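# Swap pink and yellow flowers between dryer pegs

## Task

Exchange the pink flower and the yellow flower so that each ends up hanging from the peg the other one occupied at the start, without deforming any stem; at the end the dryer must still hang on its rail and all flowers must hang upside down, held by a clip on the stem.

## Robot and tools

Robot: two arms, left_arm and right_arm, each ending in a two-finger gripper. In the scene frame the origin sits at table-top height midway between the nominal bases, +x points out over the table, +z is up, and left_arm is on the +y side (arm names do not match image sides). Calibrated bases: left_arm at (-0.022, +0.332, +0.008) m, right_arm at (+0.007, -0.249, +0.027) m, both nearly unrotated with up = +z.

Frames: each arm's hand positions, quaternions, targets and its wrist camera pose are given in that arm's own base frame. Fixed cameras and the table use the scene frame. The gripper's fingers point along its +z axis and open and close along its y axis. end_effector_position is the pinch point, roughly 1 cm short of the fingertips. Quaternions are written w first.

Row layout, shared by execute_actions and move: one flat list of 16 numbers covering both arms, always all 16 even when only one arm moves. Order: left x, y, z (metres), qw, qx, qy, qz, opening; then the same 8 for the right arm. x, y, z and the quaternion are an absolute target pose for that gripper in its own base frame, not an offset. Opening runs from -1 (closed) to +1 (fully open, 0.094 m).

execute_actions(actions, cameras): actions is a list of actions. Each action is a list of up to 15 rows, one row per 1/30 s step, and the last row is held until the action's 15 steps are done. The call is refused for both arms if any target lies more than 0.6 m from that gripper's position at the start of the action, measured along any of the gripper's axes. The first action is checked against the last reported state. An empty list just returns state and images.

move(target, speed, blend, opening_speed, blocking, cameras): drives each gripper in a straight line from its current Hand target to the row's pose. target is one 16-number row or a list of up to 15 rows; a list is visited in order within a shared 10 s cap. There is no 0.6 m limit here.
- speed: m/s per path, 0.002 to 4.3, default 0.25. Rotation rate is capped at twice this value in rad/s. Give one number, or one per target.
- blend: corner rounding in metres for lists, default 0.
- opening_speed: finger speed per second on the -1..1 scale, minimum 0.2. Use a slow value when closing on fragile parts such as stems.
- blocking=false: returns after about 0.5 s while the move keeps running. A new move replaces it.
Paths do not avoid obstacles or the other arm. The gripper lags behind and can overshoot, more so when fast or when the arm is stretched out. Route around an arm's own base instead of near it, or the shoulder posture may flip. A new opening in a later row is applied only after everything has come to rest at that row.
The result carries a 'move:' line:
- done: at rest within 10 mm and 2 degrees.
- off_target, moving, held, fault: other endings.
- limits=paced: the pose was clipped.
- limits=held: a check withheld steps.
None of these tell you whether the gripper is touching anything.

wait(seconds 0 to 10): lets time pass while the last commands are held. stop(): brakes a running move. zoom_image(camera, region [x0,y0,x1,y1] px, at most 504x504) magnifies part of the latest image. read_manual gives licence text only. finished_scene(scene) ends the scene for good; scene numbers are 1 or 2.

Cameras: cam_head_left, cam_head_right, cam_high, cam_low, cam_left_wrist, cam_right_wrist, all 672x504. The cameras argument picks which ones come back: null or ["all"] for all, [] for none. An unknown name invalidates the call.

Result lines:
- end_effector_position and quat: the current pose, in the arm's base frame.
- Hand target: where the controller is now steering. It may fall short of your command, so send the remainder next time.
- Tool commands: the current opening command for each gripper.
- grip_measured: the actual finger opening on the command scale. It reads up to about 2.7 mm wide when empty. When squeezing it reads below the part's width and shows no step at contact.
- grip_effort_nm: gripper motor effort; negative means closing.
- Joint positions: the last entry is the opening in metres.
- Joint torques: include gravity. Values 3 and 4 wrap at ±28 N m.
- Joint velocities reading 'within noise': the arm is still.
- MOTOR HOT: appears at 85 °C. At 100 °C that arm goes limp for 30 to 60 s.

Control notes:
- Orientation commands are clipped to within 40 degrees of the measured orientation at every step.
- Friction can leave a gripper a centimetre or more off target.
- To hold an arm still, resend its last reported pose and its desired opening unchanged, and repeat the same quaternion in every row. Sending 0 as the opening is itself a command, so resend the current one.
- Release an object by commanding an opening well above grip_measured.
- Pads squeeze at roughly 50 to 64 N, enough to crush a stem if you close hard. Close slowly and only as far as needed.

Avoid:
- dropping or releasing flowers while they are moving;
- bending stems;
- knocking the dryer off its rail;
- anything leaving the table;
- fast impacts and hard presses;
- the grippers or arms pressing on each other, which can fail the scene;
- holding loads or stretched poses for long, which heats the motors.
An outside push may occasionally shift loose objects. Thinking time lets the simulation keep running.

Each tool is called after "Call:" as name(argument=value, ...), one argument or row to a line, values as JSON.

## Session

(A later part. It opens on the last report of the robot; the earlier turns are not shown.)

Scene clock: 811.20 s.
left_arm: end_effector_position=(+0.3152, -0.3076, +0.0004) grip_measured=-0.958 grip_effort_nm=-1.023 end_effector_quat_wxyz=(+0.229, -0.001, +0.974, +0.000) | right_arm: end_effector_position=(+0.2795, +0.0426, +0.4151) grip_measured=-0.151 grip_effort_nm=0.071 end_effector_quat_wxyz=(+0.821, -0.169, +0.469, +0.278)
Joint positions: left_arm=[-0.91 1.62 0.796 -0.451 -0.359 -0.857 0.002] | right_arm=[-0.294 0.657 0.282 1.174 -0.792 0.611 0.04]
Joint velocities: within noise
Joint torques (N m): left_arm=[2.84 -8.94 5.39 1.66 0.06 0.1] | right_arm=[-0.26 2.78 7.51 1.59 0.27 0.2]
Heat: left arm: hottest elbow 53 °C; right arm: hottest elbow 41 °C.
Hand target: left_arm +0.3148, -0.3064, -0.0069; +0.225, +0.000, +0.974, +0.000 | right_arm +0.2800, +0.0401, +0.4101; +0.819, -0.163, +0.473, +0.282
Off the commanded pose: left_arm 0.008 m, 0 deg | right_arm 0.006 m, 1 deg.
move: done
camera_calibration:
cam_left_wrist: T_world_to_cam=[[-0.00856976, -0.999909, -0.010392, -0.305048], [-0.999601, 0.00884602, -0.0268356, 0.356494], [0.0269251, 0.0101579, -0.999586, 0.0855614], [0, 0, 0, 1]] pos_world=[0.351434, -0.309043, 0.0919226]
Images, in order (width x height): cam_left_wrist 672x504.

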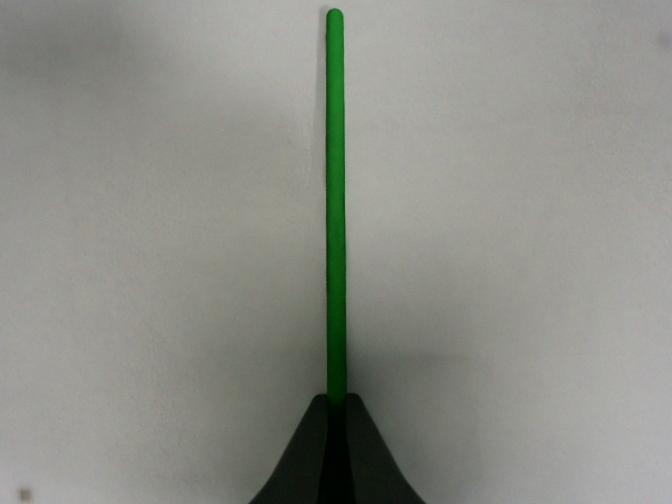

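Call:
move(
  target=[
    [0.315,-0.309,0.06,0.225,0,0.9744,0,-1.0,0.28,0.04,0.41,0.8188,-0.1628,0.4728,0.282,-0.15],
    [0.315,-0.32,0.18,0.4226,0,0.9063,0,-1.0,0.28,0.04,0.41,0.8188,-0.1628,0.4728,0.282,-0.15],
    [0.31,-0.33,0.24,0.6428,0,0.766,0,-1.0,0.28,0.04,0.41,0.8188,-0.1628,0.4728,0.282,-0.15],
    [0.31,-0.335,0.26,0.8434,0,0.5373,0,-1.0,0.28,0.04,0.41,0.8188,-0.1628,0.4728,0.282,-0.15],
  ],
  speed=[0.05,0.15,0.15,0.15],
  blend=0.03,
  cameras=["cam_left_wrist","cam_head_left","cam_low"],
)

Scene clock: 826.77 s.
left_arm: end_effector_position=(+0.3075, -0.3390, +0.2587) grip_measured=-0.961 grip_effort_nm=-1.067 end_effector_quat_wxyz=(+0.793, +0.035, +0.608, -0.024) | right_arm: end_effector_position=(+0.2795, +0.0426, +0.4151) grip_measured=-0.151 grip_effort_nm=0.081 end_effector_quat_wxyz=(+0.821, -0.169, +0.469, +0.278)
Joint positions: left_arm=[-1.157 1.588 0.547 1.549 -1.01 0.468 0.002] | right_arm=[-0.294 0.657 0.282 1.174 -0.792 0.611 0.04]
Joint velocities: within noise
Joint torques (N m): left_arm=[3.37 -8.23 4.68 2.15 0.41 0.17] | right_arm=[-0.09 2.84 7.49 1.58 0.25 0.19]
Heat: left arm: hottest elbow 52 °C; right arm: hottest elbow 40 °C.
Hand target: left_arm +0.3102, -0.3349, +0.2603; +0.796, +0.031, +0.605, -0.020 | right_arm +0.2800, +0.0401, +0.4101; +0.819, -0.163, +0.473, +0.282
Off the commanded pose: left_arm 0.005 m, 11 deg | right_arm 0.006 m, 1 deg.
joint sent to its limit (left arm) — joint 4 (wrist pitch), upper limit. The joint targets are off in orientation, not in position.
move: off_target (left_arm)
camera_calibration:
cam_left_wrist: T_world_to_cam=[[-0.0715044, -0.996687, -0.0387502, -0.305972], [-0.168612, 0.0503688, -0.984395, 0.362231], [0.983085, -0.0638548, -0.171655, -0.189071], [0, 0, 0, 1]] pos_world=[0.225071, -0.335277, 0.312266]
Images, in order (width x height): cam_head_left 672x504, cam_low 672x504, cam_left_wrist 672x504.

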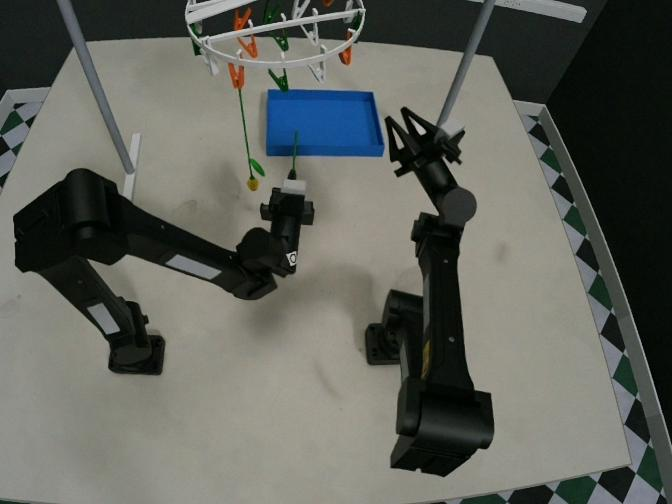

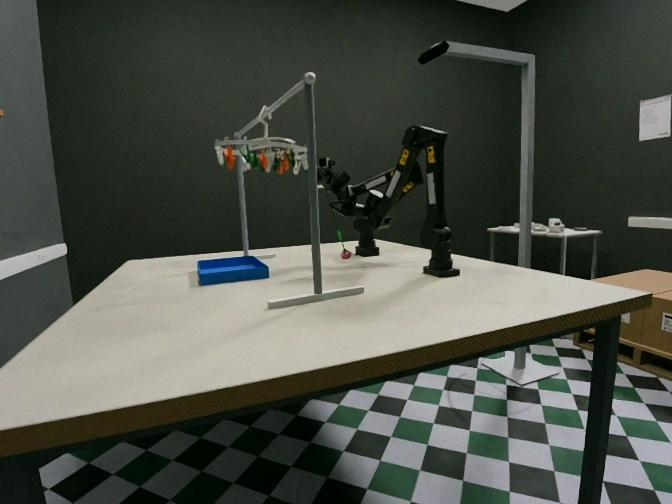

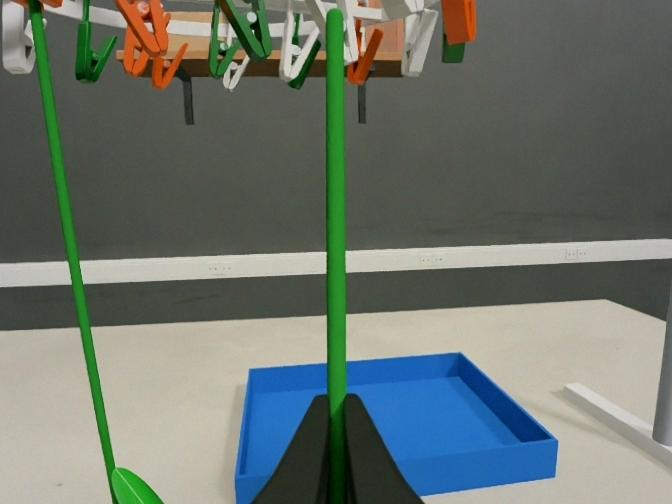

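Call:
move(
  target=[0.365,-0.352,0.245,0.7847,0.1969,0.4999,-0.3091,-1.0,0.28,0.04,0.41,0.8188,-0.1628,0.4728,0.282,-0.15],
  speed=0.12,
  cameras=["cam_left_wrist","cam_right_wrist","cam_high"],
)

Scene clock: 832.07 s.
left_arm: end_effector_position=(+0.3574, -0.3499, +0.2378) grip_measured=-0.961 grip_effort_nm=-1.072 end_effector_quat_wxyz=(+0.769, +0.212, +0.524, -0.300) | right_arm: end_effector_position=(+0.2795, +0.0426, +0.4151) grip_measured=-0.151 grip_effort_nm=0.071 end_effector_quat_wxyz=(+0.821, -0.169, +0.469, +0.278)
Joint positions: left_arm=[-0.782 1.662 0.486 1.546 -0.023 0.021 0.002] | right_arm=[-0.294 0.657 0.282 1.174 -0.792 0.611 0.04]
Joint velocities: within noise
Joint torques (N m): left_arm=[3.19 -7.59 5.96 2.66 0.12 -0.07] | right_arm=[-0.15 2.84 7.54 1.55 0.26 0.19]
Heat: left arm: hottest elbow 51 °C; right arm: hottest elbow 40 °C.
Hand target: left_arm +0.3649, -0.3517, +0.2452; +0.776, +0.202, +0.513, -0.306 | right_arm +0.2800, +0.0401, +0.4101; +0.819, -0.163, +0.473, +0.282
Off the commanded pose: left_arm 0.011 m, 4 deg | right_arm 0.006 m, 1 deg.
joint sent to its limit (left arm) — joint 4 (wrist pitch), upper limit. The joint targets still meet the commanded pose.
move: off_target (left_arm)
camera_calibration:
cam_left_wrist: T_world_to_cam=[[-0.676188, -0.736414, -0.0215357, -0.0109266], [-0.0324604, 0.0589833, -0.997731, 0.308201], [0.736014, -0.673955, -0.0637881, -0.393248], [0, 0, 0, 1]] pos_world=[0.292051, -0.291256, 0.282182]
cam_right_wrist: T_world_to_cam=[[0.615802, -0.787414, 0.0276937, -0.151094], [0.0948567, 0.0391985, -0.994719, 0.425916], [0.78217, 0.615177, 0.0988301, -0.198988], [0, 0, 0, 1]] pos_world=[0.208285, -0.0132562, 0.447517]
Images, in order (width x height): cam_high 672x504, cam_left_wrist 672x504, cam_right_wrist 672x504.

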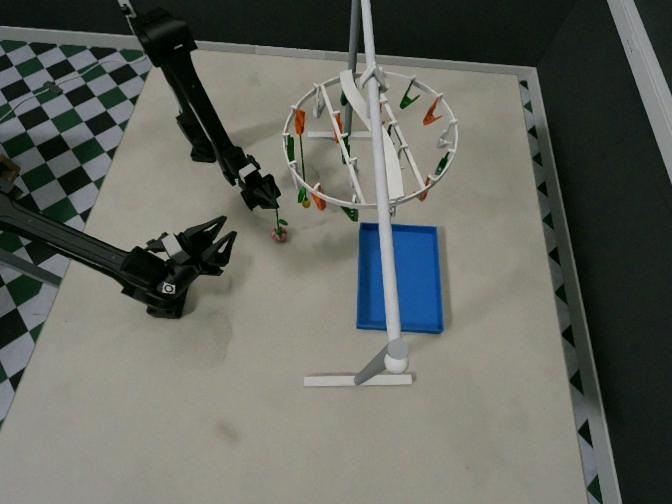

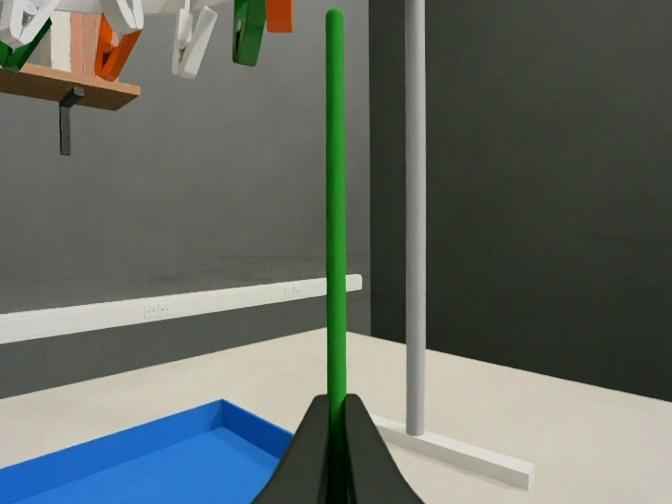

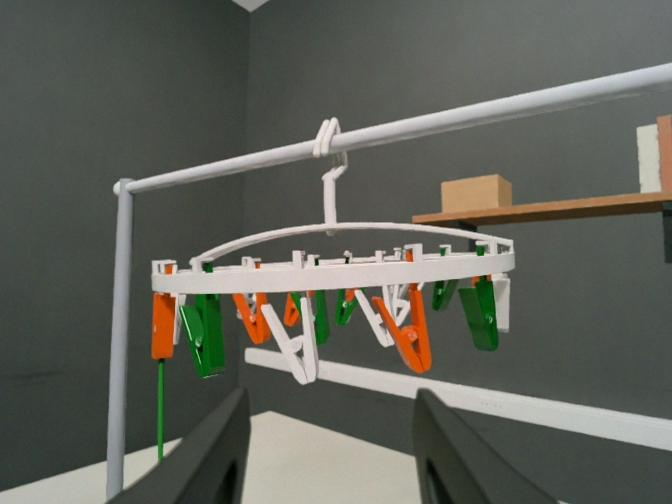

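Call:
zoom_image(
  camera="cam_right_wrist",
  region=[300, 220, 520, 400],
)

Call:
zoom_image(
  camera="cam_left_wrist",
  region=[0, 0, 370, 160],
)

Scaled by 2.291 from the camera's 672x504 image, which has a finer 960x720 frame.

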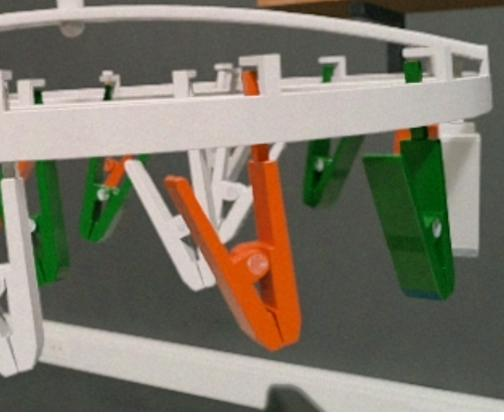

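Scaled by 1.362 from the camera's 672x504 image, which has a finer 960x720 frame.

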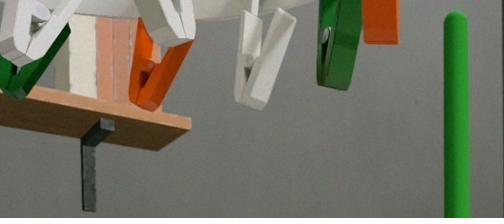

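Call:
move(
  target=[
    [0.365,-0.352,0.245,0.7847,0.1969,0.4999,-0.3091,-1.0,0.34,0.015,0.405,0.8001,-0.1913,0.4619,0.3314,0.1],
  ],
  speed=0.12,
  opening_speed=0.4,
  cameras=["cam_right_wrist"],
)

Call:
move(
  target=[
    [0.365,-0.352,0.245,0.7847,0.1969,0.4999,-0.3091,-1.0,0.354,0.001,0.405,0.8001,-0.1913,0.4619,0.3314,0.1],
  ],
  speed=0.12,
  cameras=["cam_right_wrist"],
)

Scene clock: 845.27 s.
left_arm: end_effector_position=(+0.3574, -0.3499, +0.2378) grip_measured=-0.961 grip_effort_nm=-1.057 end_effector_quat_wxyz=(+0.768, +0.212, +0.524, -0.301) | right_arm: end_effector_position=(+0.3344, +0.0191, +0.3865) grip_measured=+0.099 grip_effort_nm=0.066 end_effector_quat_wxyz=(+0.791, -0.177, +0.483, +0.331)
Joint positions: left_arm=[-0.782 1.662 0.486 1.546 -0.023 0.019 0.002] | right_arm=[-0.358 1.065 0.367 1.569 -0.909 0.797 0.052]
Joint velocities: within noise
Joint torques (N m): left_arm=[3.19 -7.53 5.96 2.67 0.13 -0.06] | right_arm=[-0.03 -2.02 10.22 1.44 0.34 0.18]
Heat: left arm: hottest elbow 50 °C; right arm: hottest elbow 40 °C.
Hand target: left_arm +0.3649, -0.3517, +0.2452; +0.776, +0.202, +0.513, -0.306 | right_arm +0.3391, +0.0155, +0.4049; +0.799, -0.188, +0.470, +0.326
Off the commanded pose: left_arm 0.011 m, 4 deg | right_arm 0.020 m, 3 deg.
joint sent to its limit (left arm) — joint 4 (wrist pitch), upper limit. The joint targets still meet the commanded pose.
joint sent to its limit (right arm) — joint 4 (wrist pitch), upper limit. The joint targets still meet the commanded pose.
move: off_target (left_arm, right_arm)
camera_calibration:
cam_right_wrist: T_world_to_cam=[[0.695202, -0.718249, -0.0285045, -0.208808], [0.0241197, 0.0629415, -0.997726, 0.41751], [0.71841, 0.692933, 0.061081, -0.190237], [0, 0, 0, 1]] pos_world=[0.271762, -0.0444337, 0.422228]
Images, in order (width x height): cam_right_wrist 672x504.

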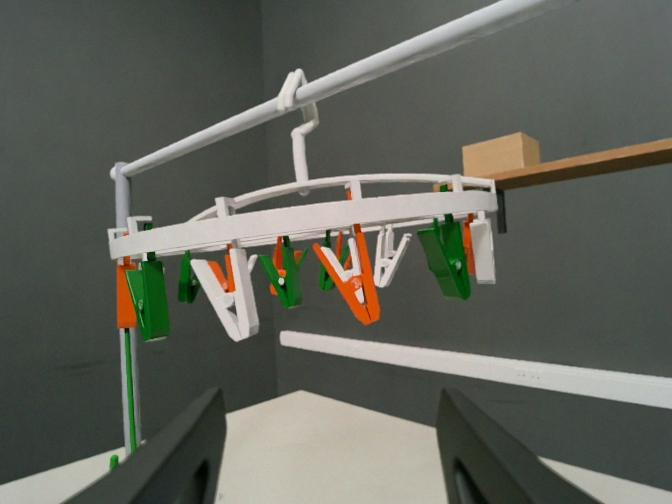

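Scene clock: 846.13 s.
left_arm: end_effector_position=(+0.3574, -0.3499, +0.2378) grip_measured=-0.961 grip_effort_nm=-1.067 end_effector_quat_wxyz=(+0.768, +0.211, +0.524, -0.301) | right_arm: end_effector_position=(+0.3476, +0.0069, +0.3877) grip_measured=+0.099 grip_effort_nm=0.076 end_effector_quat_wxyz=(+0.789, -0.174, +0.490, +0.326)
Joint positions: left_arm=[-0.782 1.662 0.486 1.546 -0.023 0.019 0.002] | right_arm=[-0.385 1.107 0.404 1.57 -0.925 0.805 0.052]
Joint velocities: within noise
Joint torques (N m): left_arm=[3.19 -7.59 5.96 2.67 0.13 -0.06] | right_arm=[-0.09 -2.61 10.18 1.46 0.34 0.18]
Heat: left arm: hottest elbow 50 °C; right arm: hottest elbow 40 °C.
Hand target: left_arm +0.3649, -0.3517, +0.2452; +0.776, +0.202, +0.513, -0.306 | right_arm +0.3532, +0.0016, +0.4049; +0.797, -0.183, +0.479, +0.321
Off the commanded pose: left_arm 0.011 m, 4 deg | right_arm 0.019 m, 4 deg.
joint sent to its limit (left arm) — joint 4 (wrist pitch), upper limit. The joint targets still meet the commanded pose.
joint sent to its limit (right arm) — joint 4 (wrist pitch), upper limit. The joint targets still meet the commanded pose.
move: off_target (left_arm, right_arm)
camera_calibration:
cam_right_wrist: T_world_to_cam=[[0.686059, -0.726727, -0.0345251, -0.221147], [0.011514, 0.0582934, -0.998233, 0.423835], [0.727455, 0.684449, 0.0483602, -0.189456], [0, 0, 0, 1]] pos_world=[0.284661, -0.0557475, 0.424613]
Images, in order (width x height): cam_right_wrist 672x504.

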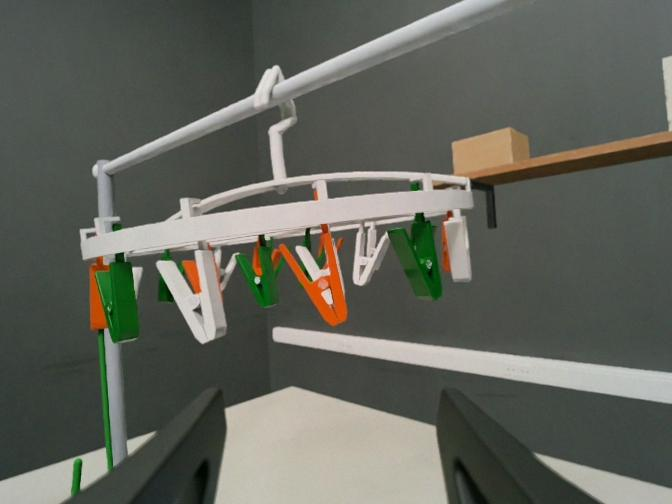

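Call:
move(
  target=[
    [0.365,-0.352,0.245,0.7847,0.1969,0.4999,-0.3091,-1.0,0.41,0.077,0.440,0.8001,-0.1913,0.4619,0.3314,0.1],
  ],
  speed=0.1,
  cameras=["cam_right_wrist","cam_left_wrist"],
)

Scene clock: 856.60 s.
left_arm: end_effector_position=(+0.3574, -0.3499, +0.2378) grip_measured=-0.961 grip_effort_nm=-1.067 end_effector_quat_wxyz=(+0.768, +0.211, +0.524, -0.301) | right_arm: end_effector_position=(+0.4013, +0.0739, +0.4202) grip_measured=+0.099 grip_effort_nm=0.076 end_effector_quat_wxyz=(+0.791, -0.179, +0.477, +0.339)
Joint positions: left_arm=[-0.782 1.662 0.486 1.546 -0.023 0.019 0.002] | right_arm=[-0.102 1.123 0.536 1.29 -0.73 0.559 0.052]
Joint velocities: within noise
Joint torques (N m): left_arm=[3.19 -7.59 5.97 2.67 0.13 -0.06] | right_arm=[1.44 -4.25 11.4 0.88 0.36 -0.11]
Heat: left arm: hottest elbow 49 °C; right arm: hottest elbow 42 °C.
Hand target: left_arm +0.3649, -0.3517, +0.2452; +0.776, +0.202, +0.513, -0.306 | right_arm +0.4088, +0.0768, +0.4397; +0.800, -0.191, +0.462, +0.332
Off the commanded pose: left_arm 0.011 m, 4 deg | right_arm 0.022 m, 3 deg.
joint sent to its limit (left arm) — joint 4 (wrist pitch), upper limit. The joint targets still meet the commanded pose.
move: off_target (left_arm, right_arm)
camera_calibration:
cam_left_wrist: T_world_to_cam=[[-0.676939, -0.73576, -0.0202766, -0.0107975], [-0.0332556, 0.0580938, -0.997757, 0.308177], [0.735288, -0.674746, -0.0637941, -0.393196], [0, 0, 0, 1]] pos_world=[0.292051, -0.291155, 0.282183]
cam_right_wrist: T_world_to_cam=[[0.706957, -0.706643, -0.0294642, -0.220241], [0.0316927, 0.0732698, -0.996808, 0.441877], [0.706546, 0.703767, 0.074194, -0.279768], [0, 0, 0, 1]] pos_world=[0.339366, 0.00888343, 0.454735]
Images, in order (width x height): cam_left_wrist 672x504, cam_right_wrist 672x504.

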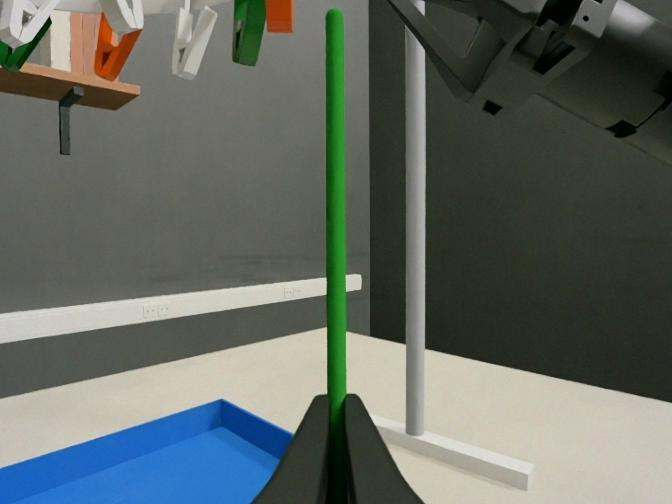

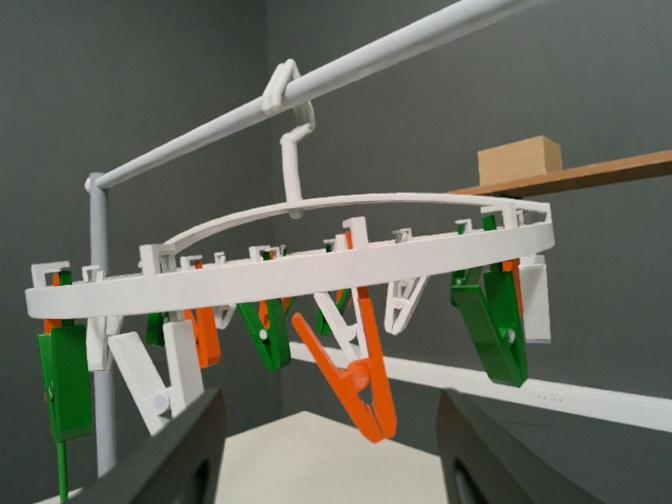

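Call:
move(
  target=[
    [0.365,-0.352,0.245,0.7847,0.1969,0.4999,-0.3091,-1.0,0.438,0.104,0.446,0.8001,-0.1913,0.4619,0.3314,0.1],
  ],
  speed=0.08,
  cameras=["cam_right_wrist","cam_left_wrist"],
)

Scene clock: 861.47 s.
left_arm: end_effector_position=(+0.3574, -0.3499, +0.2378) grip_measured=-0.961 grip_effort_nm=-1.067 end_effector_quat_wxyz=(+0.768, +0.211, +0.524, -0.301) | right_arm: end_effector_position=(+0.4290, +0.0999, +0.4261) grip_measured=+0.099 grip_effort_nm=0.071 end_effector_quat_wxyz=(+0.791, -0.180, +0.477, +0.338)
Joint positions: left_arm=[-0.782 1.662 0.486 1.546 -0.023 0.019 0.002] | right_arm=[-0.013 1.181 0.605 1.23 -0.663 0.484 0.052]
Joint velocities: within noise
Joint torques (N m): left_arm=[3.19 -7.53 5.97 2.67 0.13 -0.06] | right_arm=[1.26 -5.48 11.51 1.06 0.33 -0.11]
Heat: left arm: hottest elbow 49 °C; right arm: hottest elbow 42 °C.
Hand target: left_arm +0.3649, -0.3517, +0.2452; +0.776, +0.202, +0.513, -0.306 | right_arm +0.4367, +0.1037, +0.4455; +0.800, -0.191, +0.462, +0.332
Off the commanded pose: left_arm 0.011 m, 4 deg | right_arm 0.022 m, 3 deg.
joint sent to its limit (left arm) — joint 4 (wrist pitch), upper limit. The joint targets still meet the commanded pose.
move: off_target (left_arm, right_arm)
camera_calibration:
cam_left_wrist: T_world_to_cam=[[-0.676939, -0.73576, -0.0202766, -0.0107975], [-0.0332556, 0.0580938, -0.997757, 0.308177], [0.735288, -0.674746, -0.0637941, -0.393196], [0, 0, 0, 1]] pos_world=[0.292051, -0.291155, 0.282183]
cam_right_wrist: T_world_to_cam=[[0.707147, -0.706554, -0.0268943, -0.222457], [0.0323289, 0.0703059, -0.997001, 0.445129], [0.706327, 0.704158, 0.0725588, -0.317341], [0, 0, 0, 1]] pos_world=[0.367065, 0.0349847, 0.460837]
Images, in order (width x height): cam_left_wrist 672x504, cam_right_wrist 672x504.

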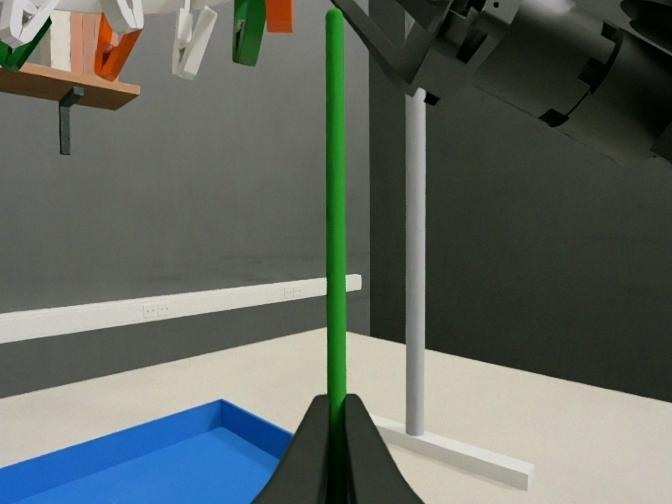

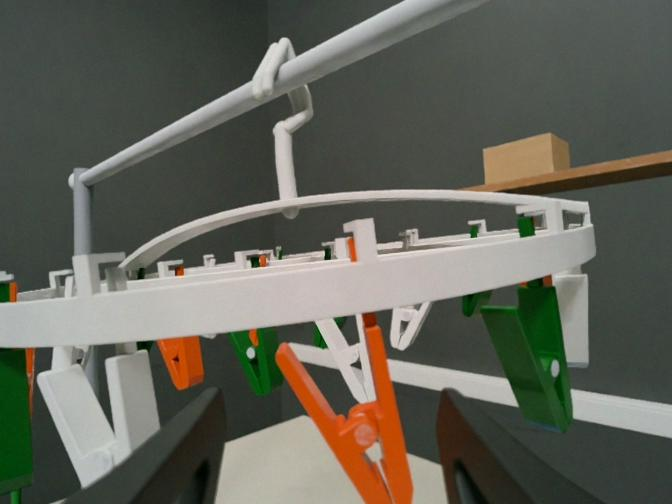

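Call:
move(
  target=[
    [0.365,-0.352,0.245,0.7847,0.1969,0.4999,-0.3091,-1.0,0.457,0.1235,0.448,0.8001,-0.1913,0.4619,0.3314,0.1],
  ],
  speed=0.06,
  cameras=["cam_right_wrist","cam_left_wrist"],
)

Call:
zoom_image(
  camera="cam_right_wrist",
  region=[170, 280, 510, 504],
)

Scene clock: 865.30 s.
left_arm: end_effector_position=(+0.3574, -0.3499, +0.2378) grip_measured=-0.961 grip_effort_nm=-1.072 end_effector_quat_wxyz=(+0.768, +0.211, +0.524, -0.301) | right_arm: end_effector_position=(+0.4478, +0.1187, +0.4284) grip_measured=+0.099 grip_effort_nm=0.076 end_effector_quat_wxyz=(+0.791, -0.181, +0.477, +0.337)
Joint positions: left_arm=[-0.782 1.662 0.486 1.546 -0.023 0.019 0.002] | right_arm=[0.043 1.228 0.654 1.204 -0.619 0.44 0.052]
Joint velocities: within noise
Joint torques (N m): left_arm=[3.19 -7.47 5.96 2.69 0.13 -0.06] | right_arm=[1.2 -6.3 11.56 1.07 0.28 -0.12]
Heat: left arm: hottest elbow 48 °C; right arm: hottest elbow 43 °C.
Hand target: left_arm +0.3649, -0.3517, +0.2452; +0.776, +0.202, +0.513, -0.306 | right_arm +0.4557, +0.1231, +0.4476; +0.800, -0.191, +0.462, +0.331
Off the commanded pose: left_arm 0.011 m, 4 deg | right_arm 0.022 m, 2 deg.
joint sent to its limit (left arm) — joint 4 (wrist pitch), upper limit. The joint targets still meet the commanded pose.
move: off_target (left_arm, right_arm)
camera_calibration:
cam_left_wrist: T_world_to_cam=[[-0.677035, -0.735679, -0.0199868, -0.0107598], [-0.0334453, 0.0578863, -0.997763, 0.308177], [0.73519, -0.674852, -0.0637961, -0.393271], [0, 0, 0, 1]] pos_world=[0.292151, -0.291155, 0.282184]
cam_right_wrist: T_world_to_cam=[[0.707227, -0.706542, -0.025046, -0.22322], [0.033112, 0.0684901, -0.997102, 0.445429], [0.70621, 0.704349, 0.0718331, -0.343732], [0, 0, 0, 1]] pos_world=[0.385865, 0.0538855, 0.463239]
Images, in order (width x height): cam_left_wrist 672x504, cam_right_wrist 672x504.

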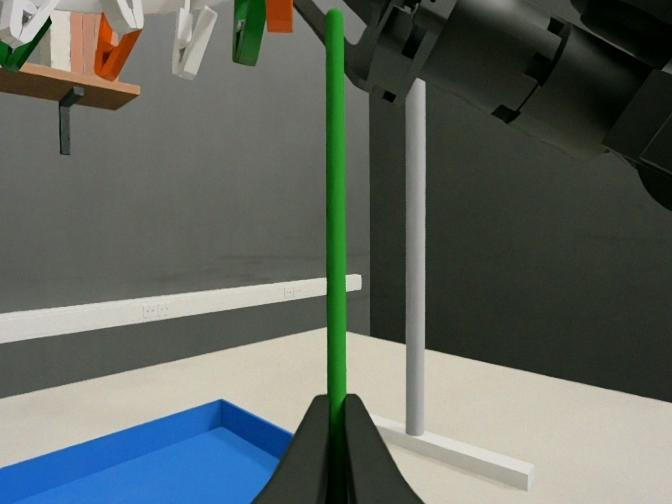

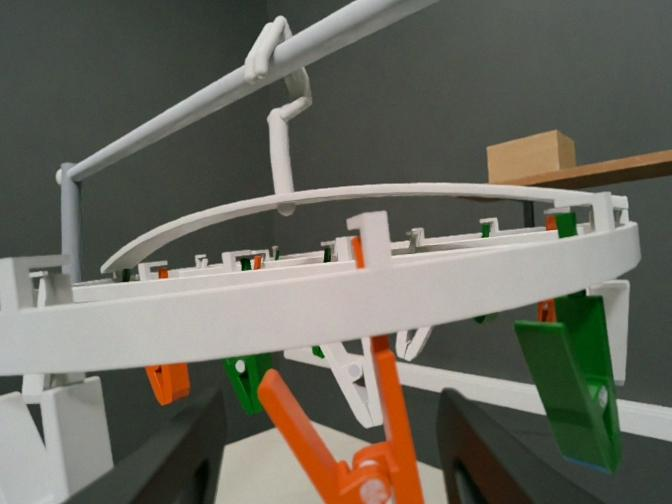

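Scaled by 1.482 from the camera's 672x504 image, which has a finer 960x720 frame.

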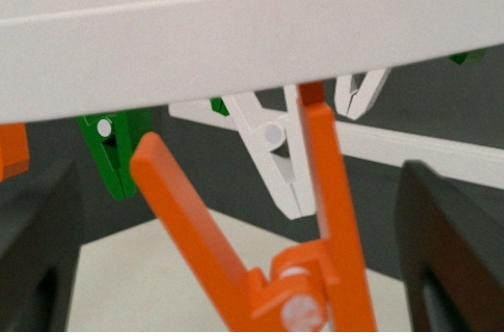

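Call:
move(
  target=[
    [0.365,-0.352,0.245,0.7847,0.1969,0.4999,-0.3091,-1.0,0.457,0.1235,0.448,0.8001,-0.1913,0.4619,0.3314,-0.75],
  ],
  opening_speed=0.3,
  cameras=["cam_right_wrist","cam_left_wrist"],
)

Call:
zoom_image(
  camera="cam_left_wrist",
  region=[130, 0, 420, 160],
)

Scene clock: 871.43 s.
left_arm: end_effector_position=(+0.3574, -0.3499, +0.2378) grip_measured=-0.961 grip_effort_nm=-1.067 end_effector_quat_wxyz=(+0.768, +0.211, +0.524, -0.301) | right_arm: end_effector_position=(+0.4479, +0.1186, +0.4283) grip_measured=-0.583 grip_effort_nm=-1.033 end_effector_quat_wxyz=(+0.791, -0.181, +0.477, +0.337)
Joint positions: left_arm=[-0.782 1.662 0.486 1.546 -0.023 0.019 0.002] | right_arm=[0.043 1.228 0.654 1.203 -0.619 0.44 0.02]
Joint velocities: within noise
Joint torques (N m): left_arm=[3.19 -7.53 5.96 2.69 0.13 -0.05] | right_arm=[1.08 -6.53 11.58 1.1 0.29 -0.12]
Heat: left arm: hottest elbow 48 °C; right arm: hottest elbow 43 °C.
Hand target: left_arm +0.3649, -0.3517, +0.2452; +0.776, +0.202, +0.513, -0.306 | right_arm +0.4557, +0.1231, +0.4476; +0.800, -0.191, +0.462, +0.332
Off the commanded pose: left_arm 0.011 m, 4 deg | right_arm 0.022 m, 2 deg.
joint sent to its limit (left arm) — joint 4 (wrist pitch), upper limit. The joint targets still meet the commanded pose.
move: off_target (left_arm, right_arm)
camera_calibration:
cam_left_wrist: T_world_to_cam=[[-0.677035, -0.735679, -0.0199868, -0.0107598], [-0.0334453, 0.0578863, -0.997763, 0.308177], [0.73519, -0.674852, -0.0637961, -0.393271], [0, 0, 0, 1]] pos_world=[0.292151, -0.291155, 0.282184]
cam_right_wrist: T_world_to_cam=[[0.706718, -0.707052, -0.0250227, -0.22308], [0.0328949, 0.068168, -0.997131, 0.445441], [0.70673, 0.703868, 0.071434, -0.343785], [0, 0, 0, 1]] pos_world=[0.385965, 0.0538847, 0.463139]
Images, in order (width x height): cam_left_wrist 672x504, cam_right_wrist 672x504.

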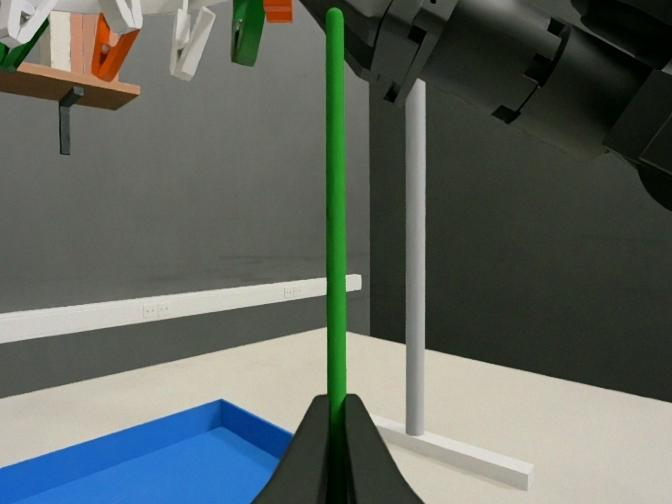

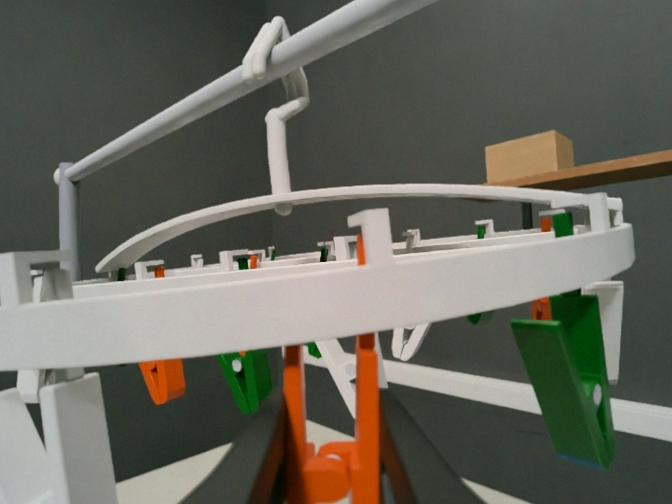

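Scaled by 1.738 from the camera's 672x504 image, which has a finer 960x720 frame.

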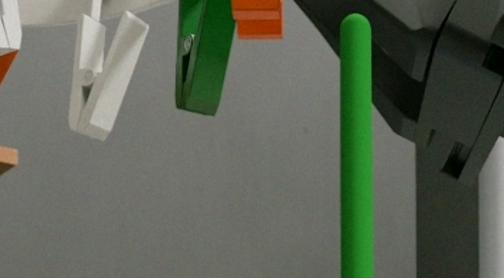

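Call:
move(
  target=[
    [0.44,-0.382,0.25,0.7847,0.1969,0.4999,-0.3091,-1.0,0.457,0.1235,0.448,0.8001,-0.1913,0.4619,0.3314,-0.75],
  ],
  speed=0.1,
  cameras=["cam_right_wrist","cam_left_wrist"],
)

Call:
zoom_image(
  camera="cam_left_wrist",
  region=[200, 0, 470, 160],
)

Scene clock: 881.17 s.
left_arm: end_effector_position=(+0.4278, -0.3774, +0.2465) grip_measured=-0.961 grip_effort_nm=-1.062 end_effector_quat_wxyz=(+0.783, +0.202, +0.503, -0.307) | right_arm: end_effector_position=(+0.4479, +0.1186, +0.4283) grip_measured=-0.583 grip_effort_nm=-1.028 end_effector_quat_wxyz=(+0.791, -0.181, +0.477, +0.337)
Joint positions: left_arm=[-0.709 1.794 0.698 1.522 0.042 -0.01 0.002] | right_arm=[0.043 1.228 0.654 1.203 -0.619 0.44 0.02]
Joint velocities: within noise
Joint torques (N m): left_arm=[3.14 -9.82 7.16 1.35 0.12 -0.09] | right_arm=[1.44 -6.53 11.58 1.09 0.29 -0.11]
Heat: left arm: hottest elbow 48 °C; right arm: hottest elbow 44 °C.
Hand target: left_arm +0.4396, -0.3815, +0.2499; +0.785, +0.197, +0.500, -0.309 | right_arm +0.4557, +0.1231, +0.4476; +0.800, -0.191, +0.462, +0.332
Off the commanded pose: left_arm 0.013 m, 1 deg | right_arm 0.022 m, 2 deg.
move: off_target (left_arm, right_arm)
camera_calibration:
cam_left_wrist: T_world_to_cam=[[-0.675351, -0.737258, -0.0187367, 0.0151639], [0.00607687, 0.0198419, -0.999785, 0.290026], [0.737471, -0.67532, -0.00892004, -0.477717], [0, 0, 0, 1]] pos_world=[0.360781, -0.317186, 0.285987]
cam_right_wrist: T_world_to_cam=[[0.706718, -0.707052, -0.0250227, -0.22308], [0.0328949, 0.068168, -0.997131, 0.445441], [0.70673, 0.703868, 0.071434, -0.343785], [0, 0, 0, 1]] pos_world=[0.385965, 0.0538847, 0.463139]
Images, in order (width x height): cam_left_wrist 672x504, cam_right_wrist 672x504.

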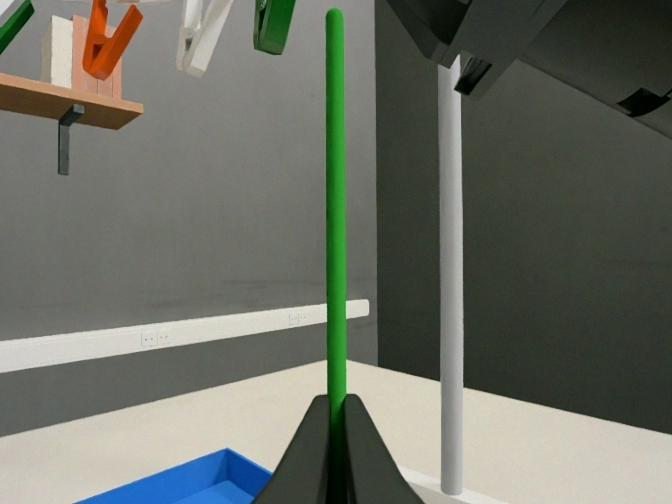

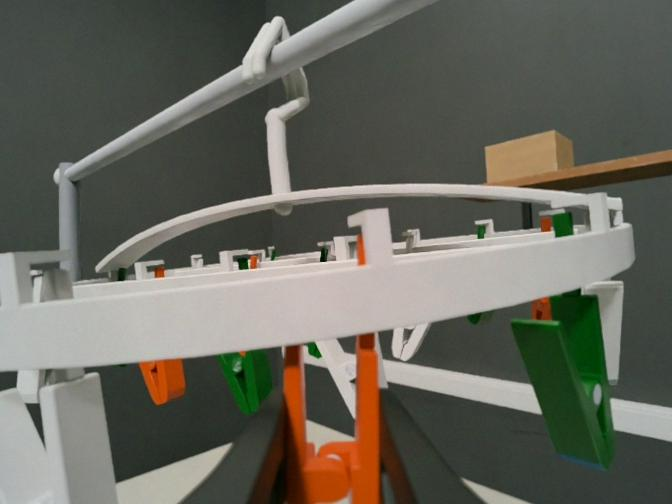

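Scaled by 1.867 from the camera's 672x504 image, which has a finer 960x720 frame.

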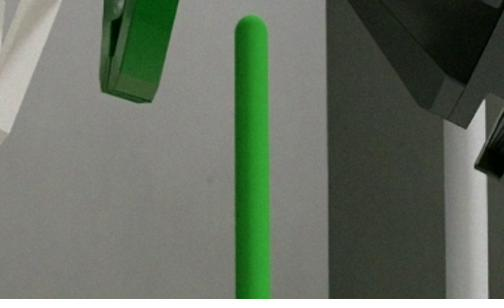

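Call:
move(
  target=[
    [0.44,-0.382,0.28,0.7847,0.1969,0.4999,-0.3091,-1.0,0.457,0.1235,0.448,0.8001,-0.1913,0.4619,0.3314,-0.75],
  ],
  speed=0.06,
  cameras=["cam_left_wrist"],
)

Call:
zoom_image(
  camera="cam_left_wrist",
  region=[200, 0, 470, 160],
)

Scene clock: 885.07 s.
left_arm: end_effector_position=(+0.4308, -0.3800, +0.2587) grip_measured=-0.961 grip_effort_nm=-1.067 end_effector_quat_wxyz=(+0.775, +0.206, +0.515, -0.304) | right_arm: end_effector_position=(+0.4479, +0.1186, +0.4283) grip_measured=-0.583 grip_effort_nm=-1.023 end_effector_quat_wxyz=(+0.791, -0.181, +0.477, +0.337)
Joint positions: left_arm=[-0.709 1.739 0.705 1.43 0.043 -0.011 0.002] | right_arm=[0.043 1.228 0.654 1.203 -0.619 0.44 0.02]
Joint velocities: within noise
Joint torques (N m): left_arm=[3.25 -11.87 7.65 1.39 0.12 -0.06] | right_arm=[1.32 -6.42 11.62 1.11 0.28 -0.13]
Heat: left arm: hottest elbow 48 °C; right arm: hottest elbow 44 °C.
Hand target: left_arm +0.4392, -0.3813, +0.2802; +0.785, +0.197, +0.500, -0.309 | right_arm +0.4557, +0.1231, +0.4476; +0.800, -0.191, +0.462, +0.332
Off the commanded pose: left_arm 0.023 m, 2 deg | right_arm 0.022 m, 2 deg.
move: off_target (left_arm, right_arm)
camera_calibration:
cam_left_wrist: T_world_to_cam=[[-0.67636, -0.736378, -0.0168414, 0.0157922], [-0.0173631, 0.0387978, -0.999096, 0.319437], [0.736366, -0.675457, -0.0390271, -0.473318], [0, 0, 0, 1]] pos_world=[0.364763, -0.32047, 0.300942]
Images, in order (width x height): cam_left_wrist 672x504.

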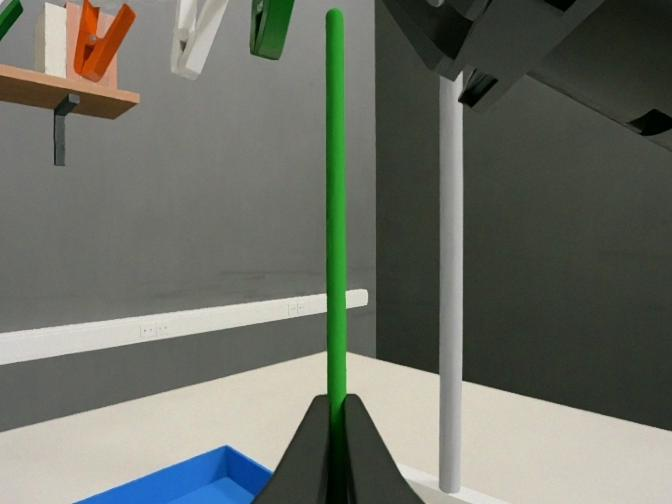

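Scaled by 1.867 from the camera's 672x504 image, which has a finer 960x720 frame.

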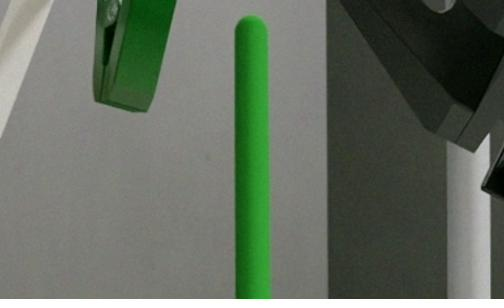

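Call:
move(
  target=[
    [0.432,-0.374,0.31,0.7847,0.1969,0.4999,-0.3091,-1.0,0.457,0.1235,0.448,0.8001,-0.1913,0.4619,0.3314,-0.75],
  ],
  speed=0.06,
  cameras=["cam_left_wrist","cam_head_left"],
)

Call:
zoom_image(
  camera="cam_left_wrist",
  region=[200, 0, 470, 160],
)

Scene clock: 888.97 s.
left_arm: end_effector_position=(+0.4263, -0.3759, +0.2934) grip_measured=-0.961 grip_effort_nm=-1.062 end_effector_quat_wxyz=(+0.778, +0.205, +0.509, -0.306) | right_arm: end_effector_position=(+0.4479, +0.1186, +0.4283) grip_measured=-0.583 grip_effort_nm=-1.033 end_effector_quat_wxyz=(+0.791, -0.181, +0.477, +0.337)
Joint positions: left_arm=[-0.709 1.641 0.705 1.345 0.044 -0.012 0.002] | right_arm=[0.043 1.228 0.654 1.203 -0.619 0.44 0.02]
Joint velocities: within noise
Joint torques (N m): left_arm=[3.31 -11.46 7.25 1.33 0.12 -0.07] | right_arm=[1.14 -6.53 11.59 1.09 0.29 -0.12]
Heat: left arm: hottest elbow 48 °C; right arm: hottest elbow 44 °C.
Hand target: left_arm +0.4316, -0.3737, +0.3100; +0.785, +0.197, +0.500, -0.309 | right_arm +0.4557, +0.1231, +0.4476; +0.800, -0.191, +0.462, +0.332
Off the commanded pose: left_arm 0.018 m, 2 deg | right_arm 0.022 m, 2 deg.
move: off_target (left_arm, right_arm)
camera_calibration:
cam_left_wrist: T_world_to_cam=[[-0.676782, -0.735976, -0.0174798, 0.0168501], [-0.00733237, 0.0304815, -0.999508, 0.346524], [0.736147, -0.676321, -0.0260258, -0.469915], [0, 0, 0, 1]] pos_world=[0.359871, -0.315975, 0.334418]
Images, in order (width x height): cam_head_left 672x504, cam_left_wrist 672x504.

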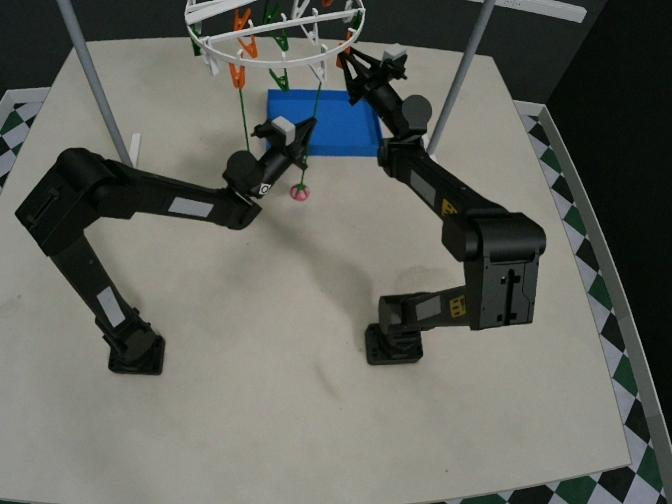

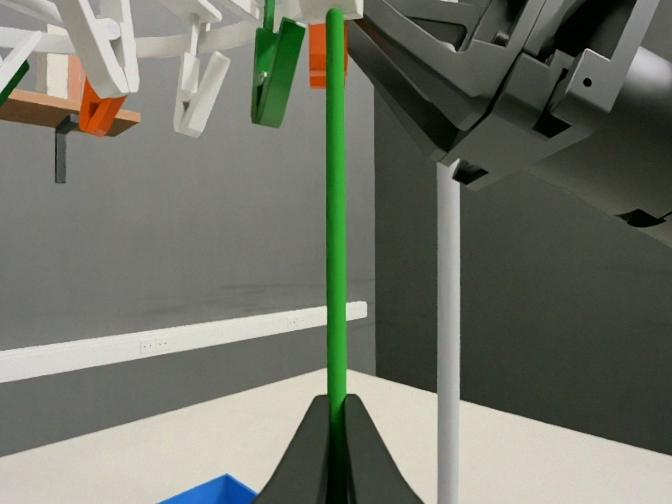

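Scaled by 1.867 from the camera's 672x504 image, which has a finer 960x720 frame.

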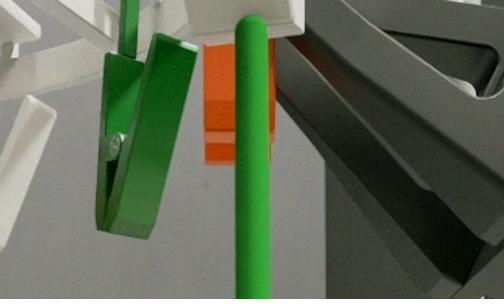

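Call:
zoom_image(
  camera="cam_left_wrist",
  region=[290, 0, 370, 100],
)

Scaled by 5.040 from the camera's 672x504 image, which has a finer 960x720 frame.

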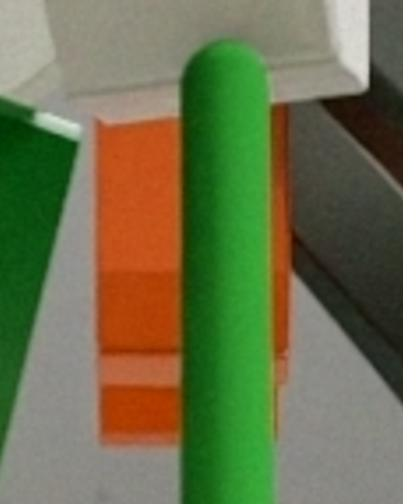

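Call:
move(
  target=[
    [0.487,-0.426,0.301,0.7847,0.1969,0.4999,-0.3091,-1.0,0.457,0.1235,0.448,0.8001,-0.1913,0.4619,0.3314,-0.75],
  ],
  speed=0.06,
  cameras=["cam_left_wrist"],
)

Call:
zoom_image(
  camera="cam_left_wrist",
  region=[270, 0, 400, 100],
)

Scene clock: 910.07 s.
left_arm: end_effector_position=(+0.4763, -0.4182, +0.2923) grip_measured=-0.961 grip_effort_nm=-1.067 end_effector_quat_wxyz=(+0.780, +0.202, +0.506, -0.306) | right_arm: end_effector_position=(+0.4479, +0.1186, +0.4283) grip_measured=-0.583 grip_effort_nm=-1.033 end_effector_quat_wxyz=(+0.791, -0.181, +0.477, +0.337)
Joint positions: left_arm=[-0.709 1.777 0.896 1.298 0.042 -0.012 0.002] | right_arm=[0.043 1.228 0.654 1.203 -0.619 0.44 0.02]
Joint velocities: within noise
Joint torques (N m): left_arm=[2.61 -11.22 9.16 1.43 -0.08 -0.02] | right_arm=[1.38 -6.42 11.55 1.07 0.28 -0.13]
Heat: left arm: hottest elbow 48 °C; right arm: hottest elbow 45 °C.
Hand target: left_arm +0.4863, -0.4254, +0.3011; +0.785, +0.197, +0.500, -0.309 | right_arm +0.4557, +0.1231, +0.4476; +0.800, -0.191, +0.462, +0.332
Off the commanded pose: left_arm 0.016 m, 1 deg | right_arm 0.022 m, 2 deg.
move: off_target (left_arm, right_arm)
camera_calibration:
cam_left_wrist: T_world_to_cam=[[-0.675006, -0.73763, -0.0164033, 0.0177117], [-0.00142202, 0.0235329, -0.999722, 0.341422], [0.737811, -0.674795, -0.0169338, -0.538259], [0, 0, 0, 1]] pos_world=[0.409575, -0.358185, 0.332503]
Images, in order (width x height): cam_left_wrist 672x504.

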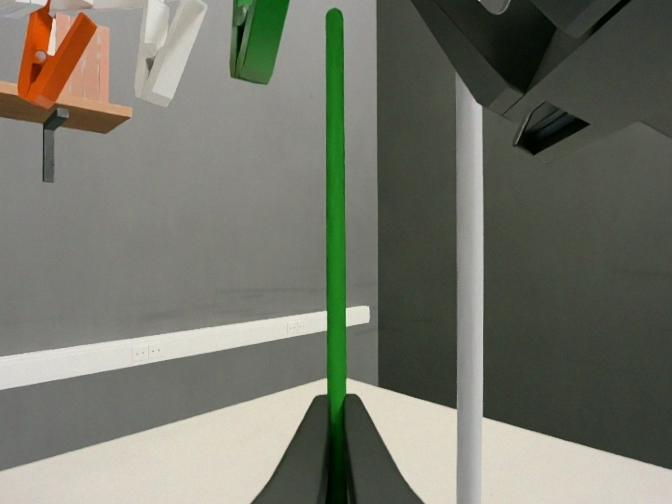

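Scaled by 3.877 from the camera's 672x504 image, which has a finer 960x720 frame.

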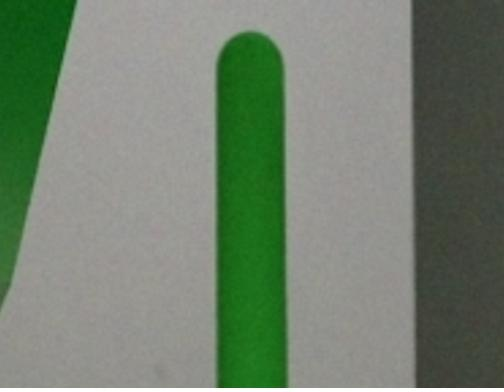

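Call:
zoom_image(
  camera="cam_left_wrist",
  region=[270, 290, 400, 390],
)

Call:
zoom_image(
  camera="cam_left_wrist",
  region=[270, 150, 400, 250],
)

Scaled by 3.877 from the camera's 672x504 image, which has a finer 960x720 frame.

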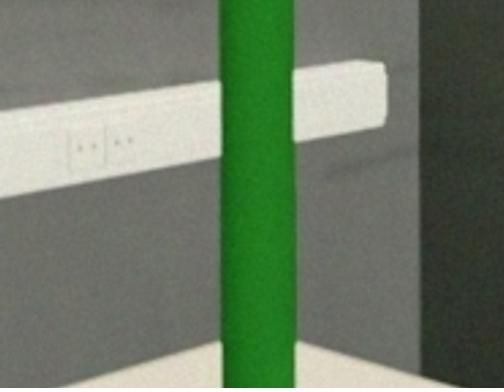

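Scaled by 3.877 from the camera's 672x504 image, which has a finer 960x720 frame.

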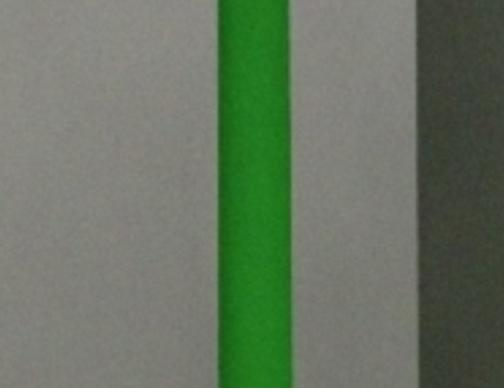

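Call:
zoom_image(
  camera="cam_head_left",
  region=[270, 20, 410, 125],
)

This scene's latest camera images include none from cam_head_left. They are from: cam_left_wrist. cam_head_left's image comes with the result of a call that names it in "cameras".


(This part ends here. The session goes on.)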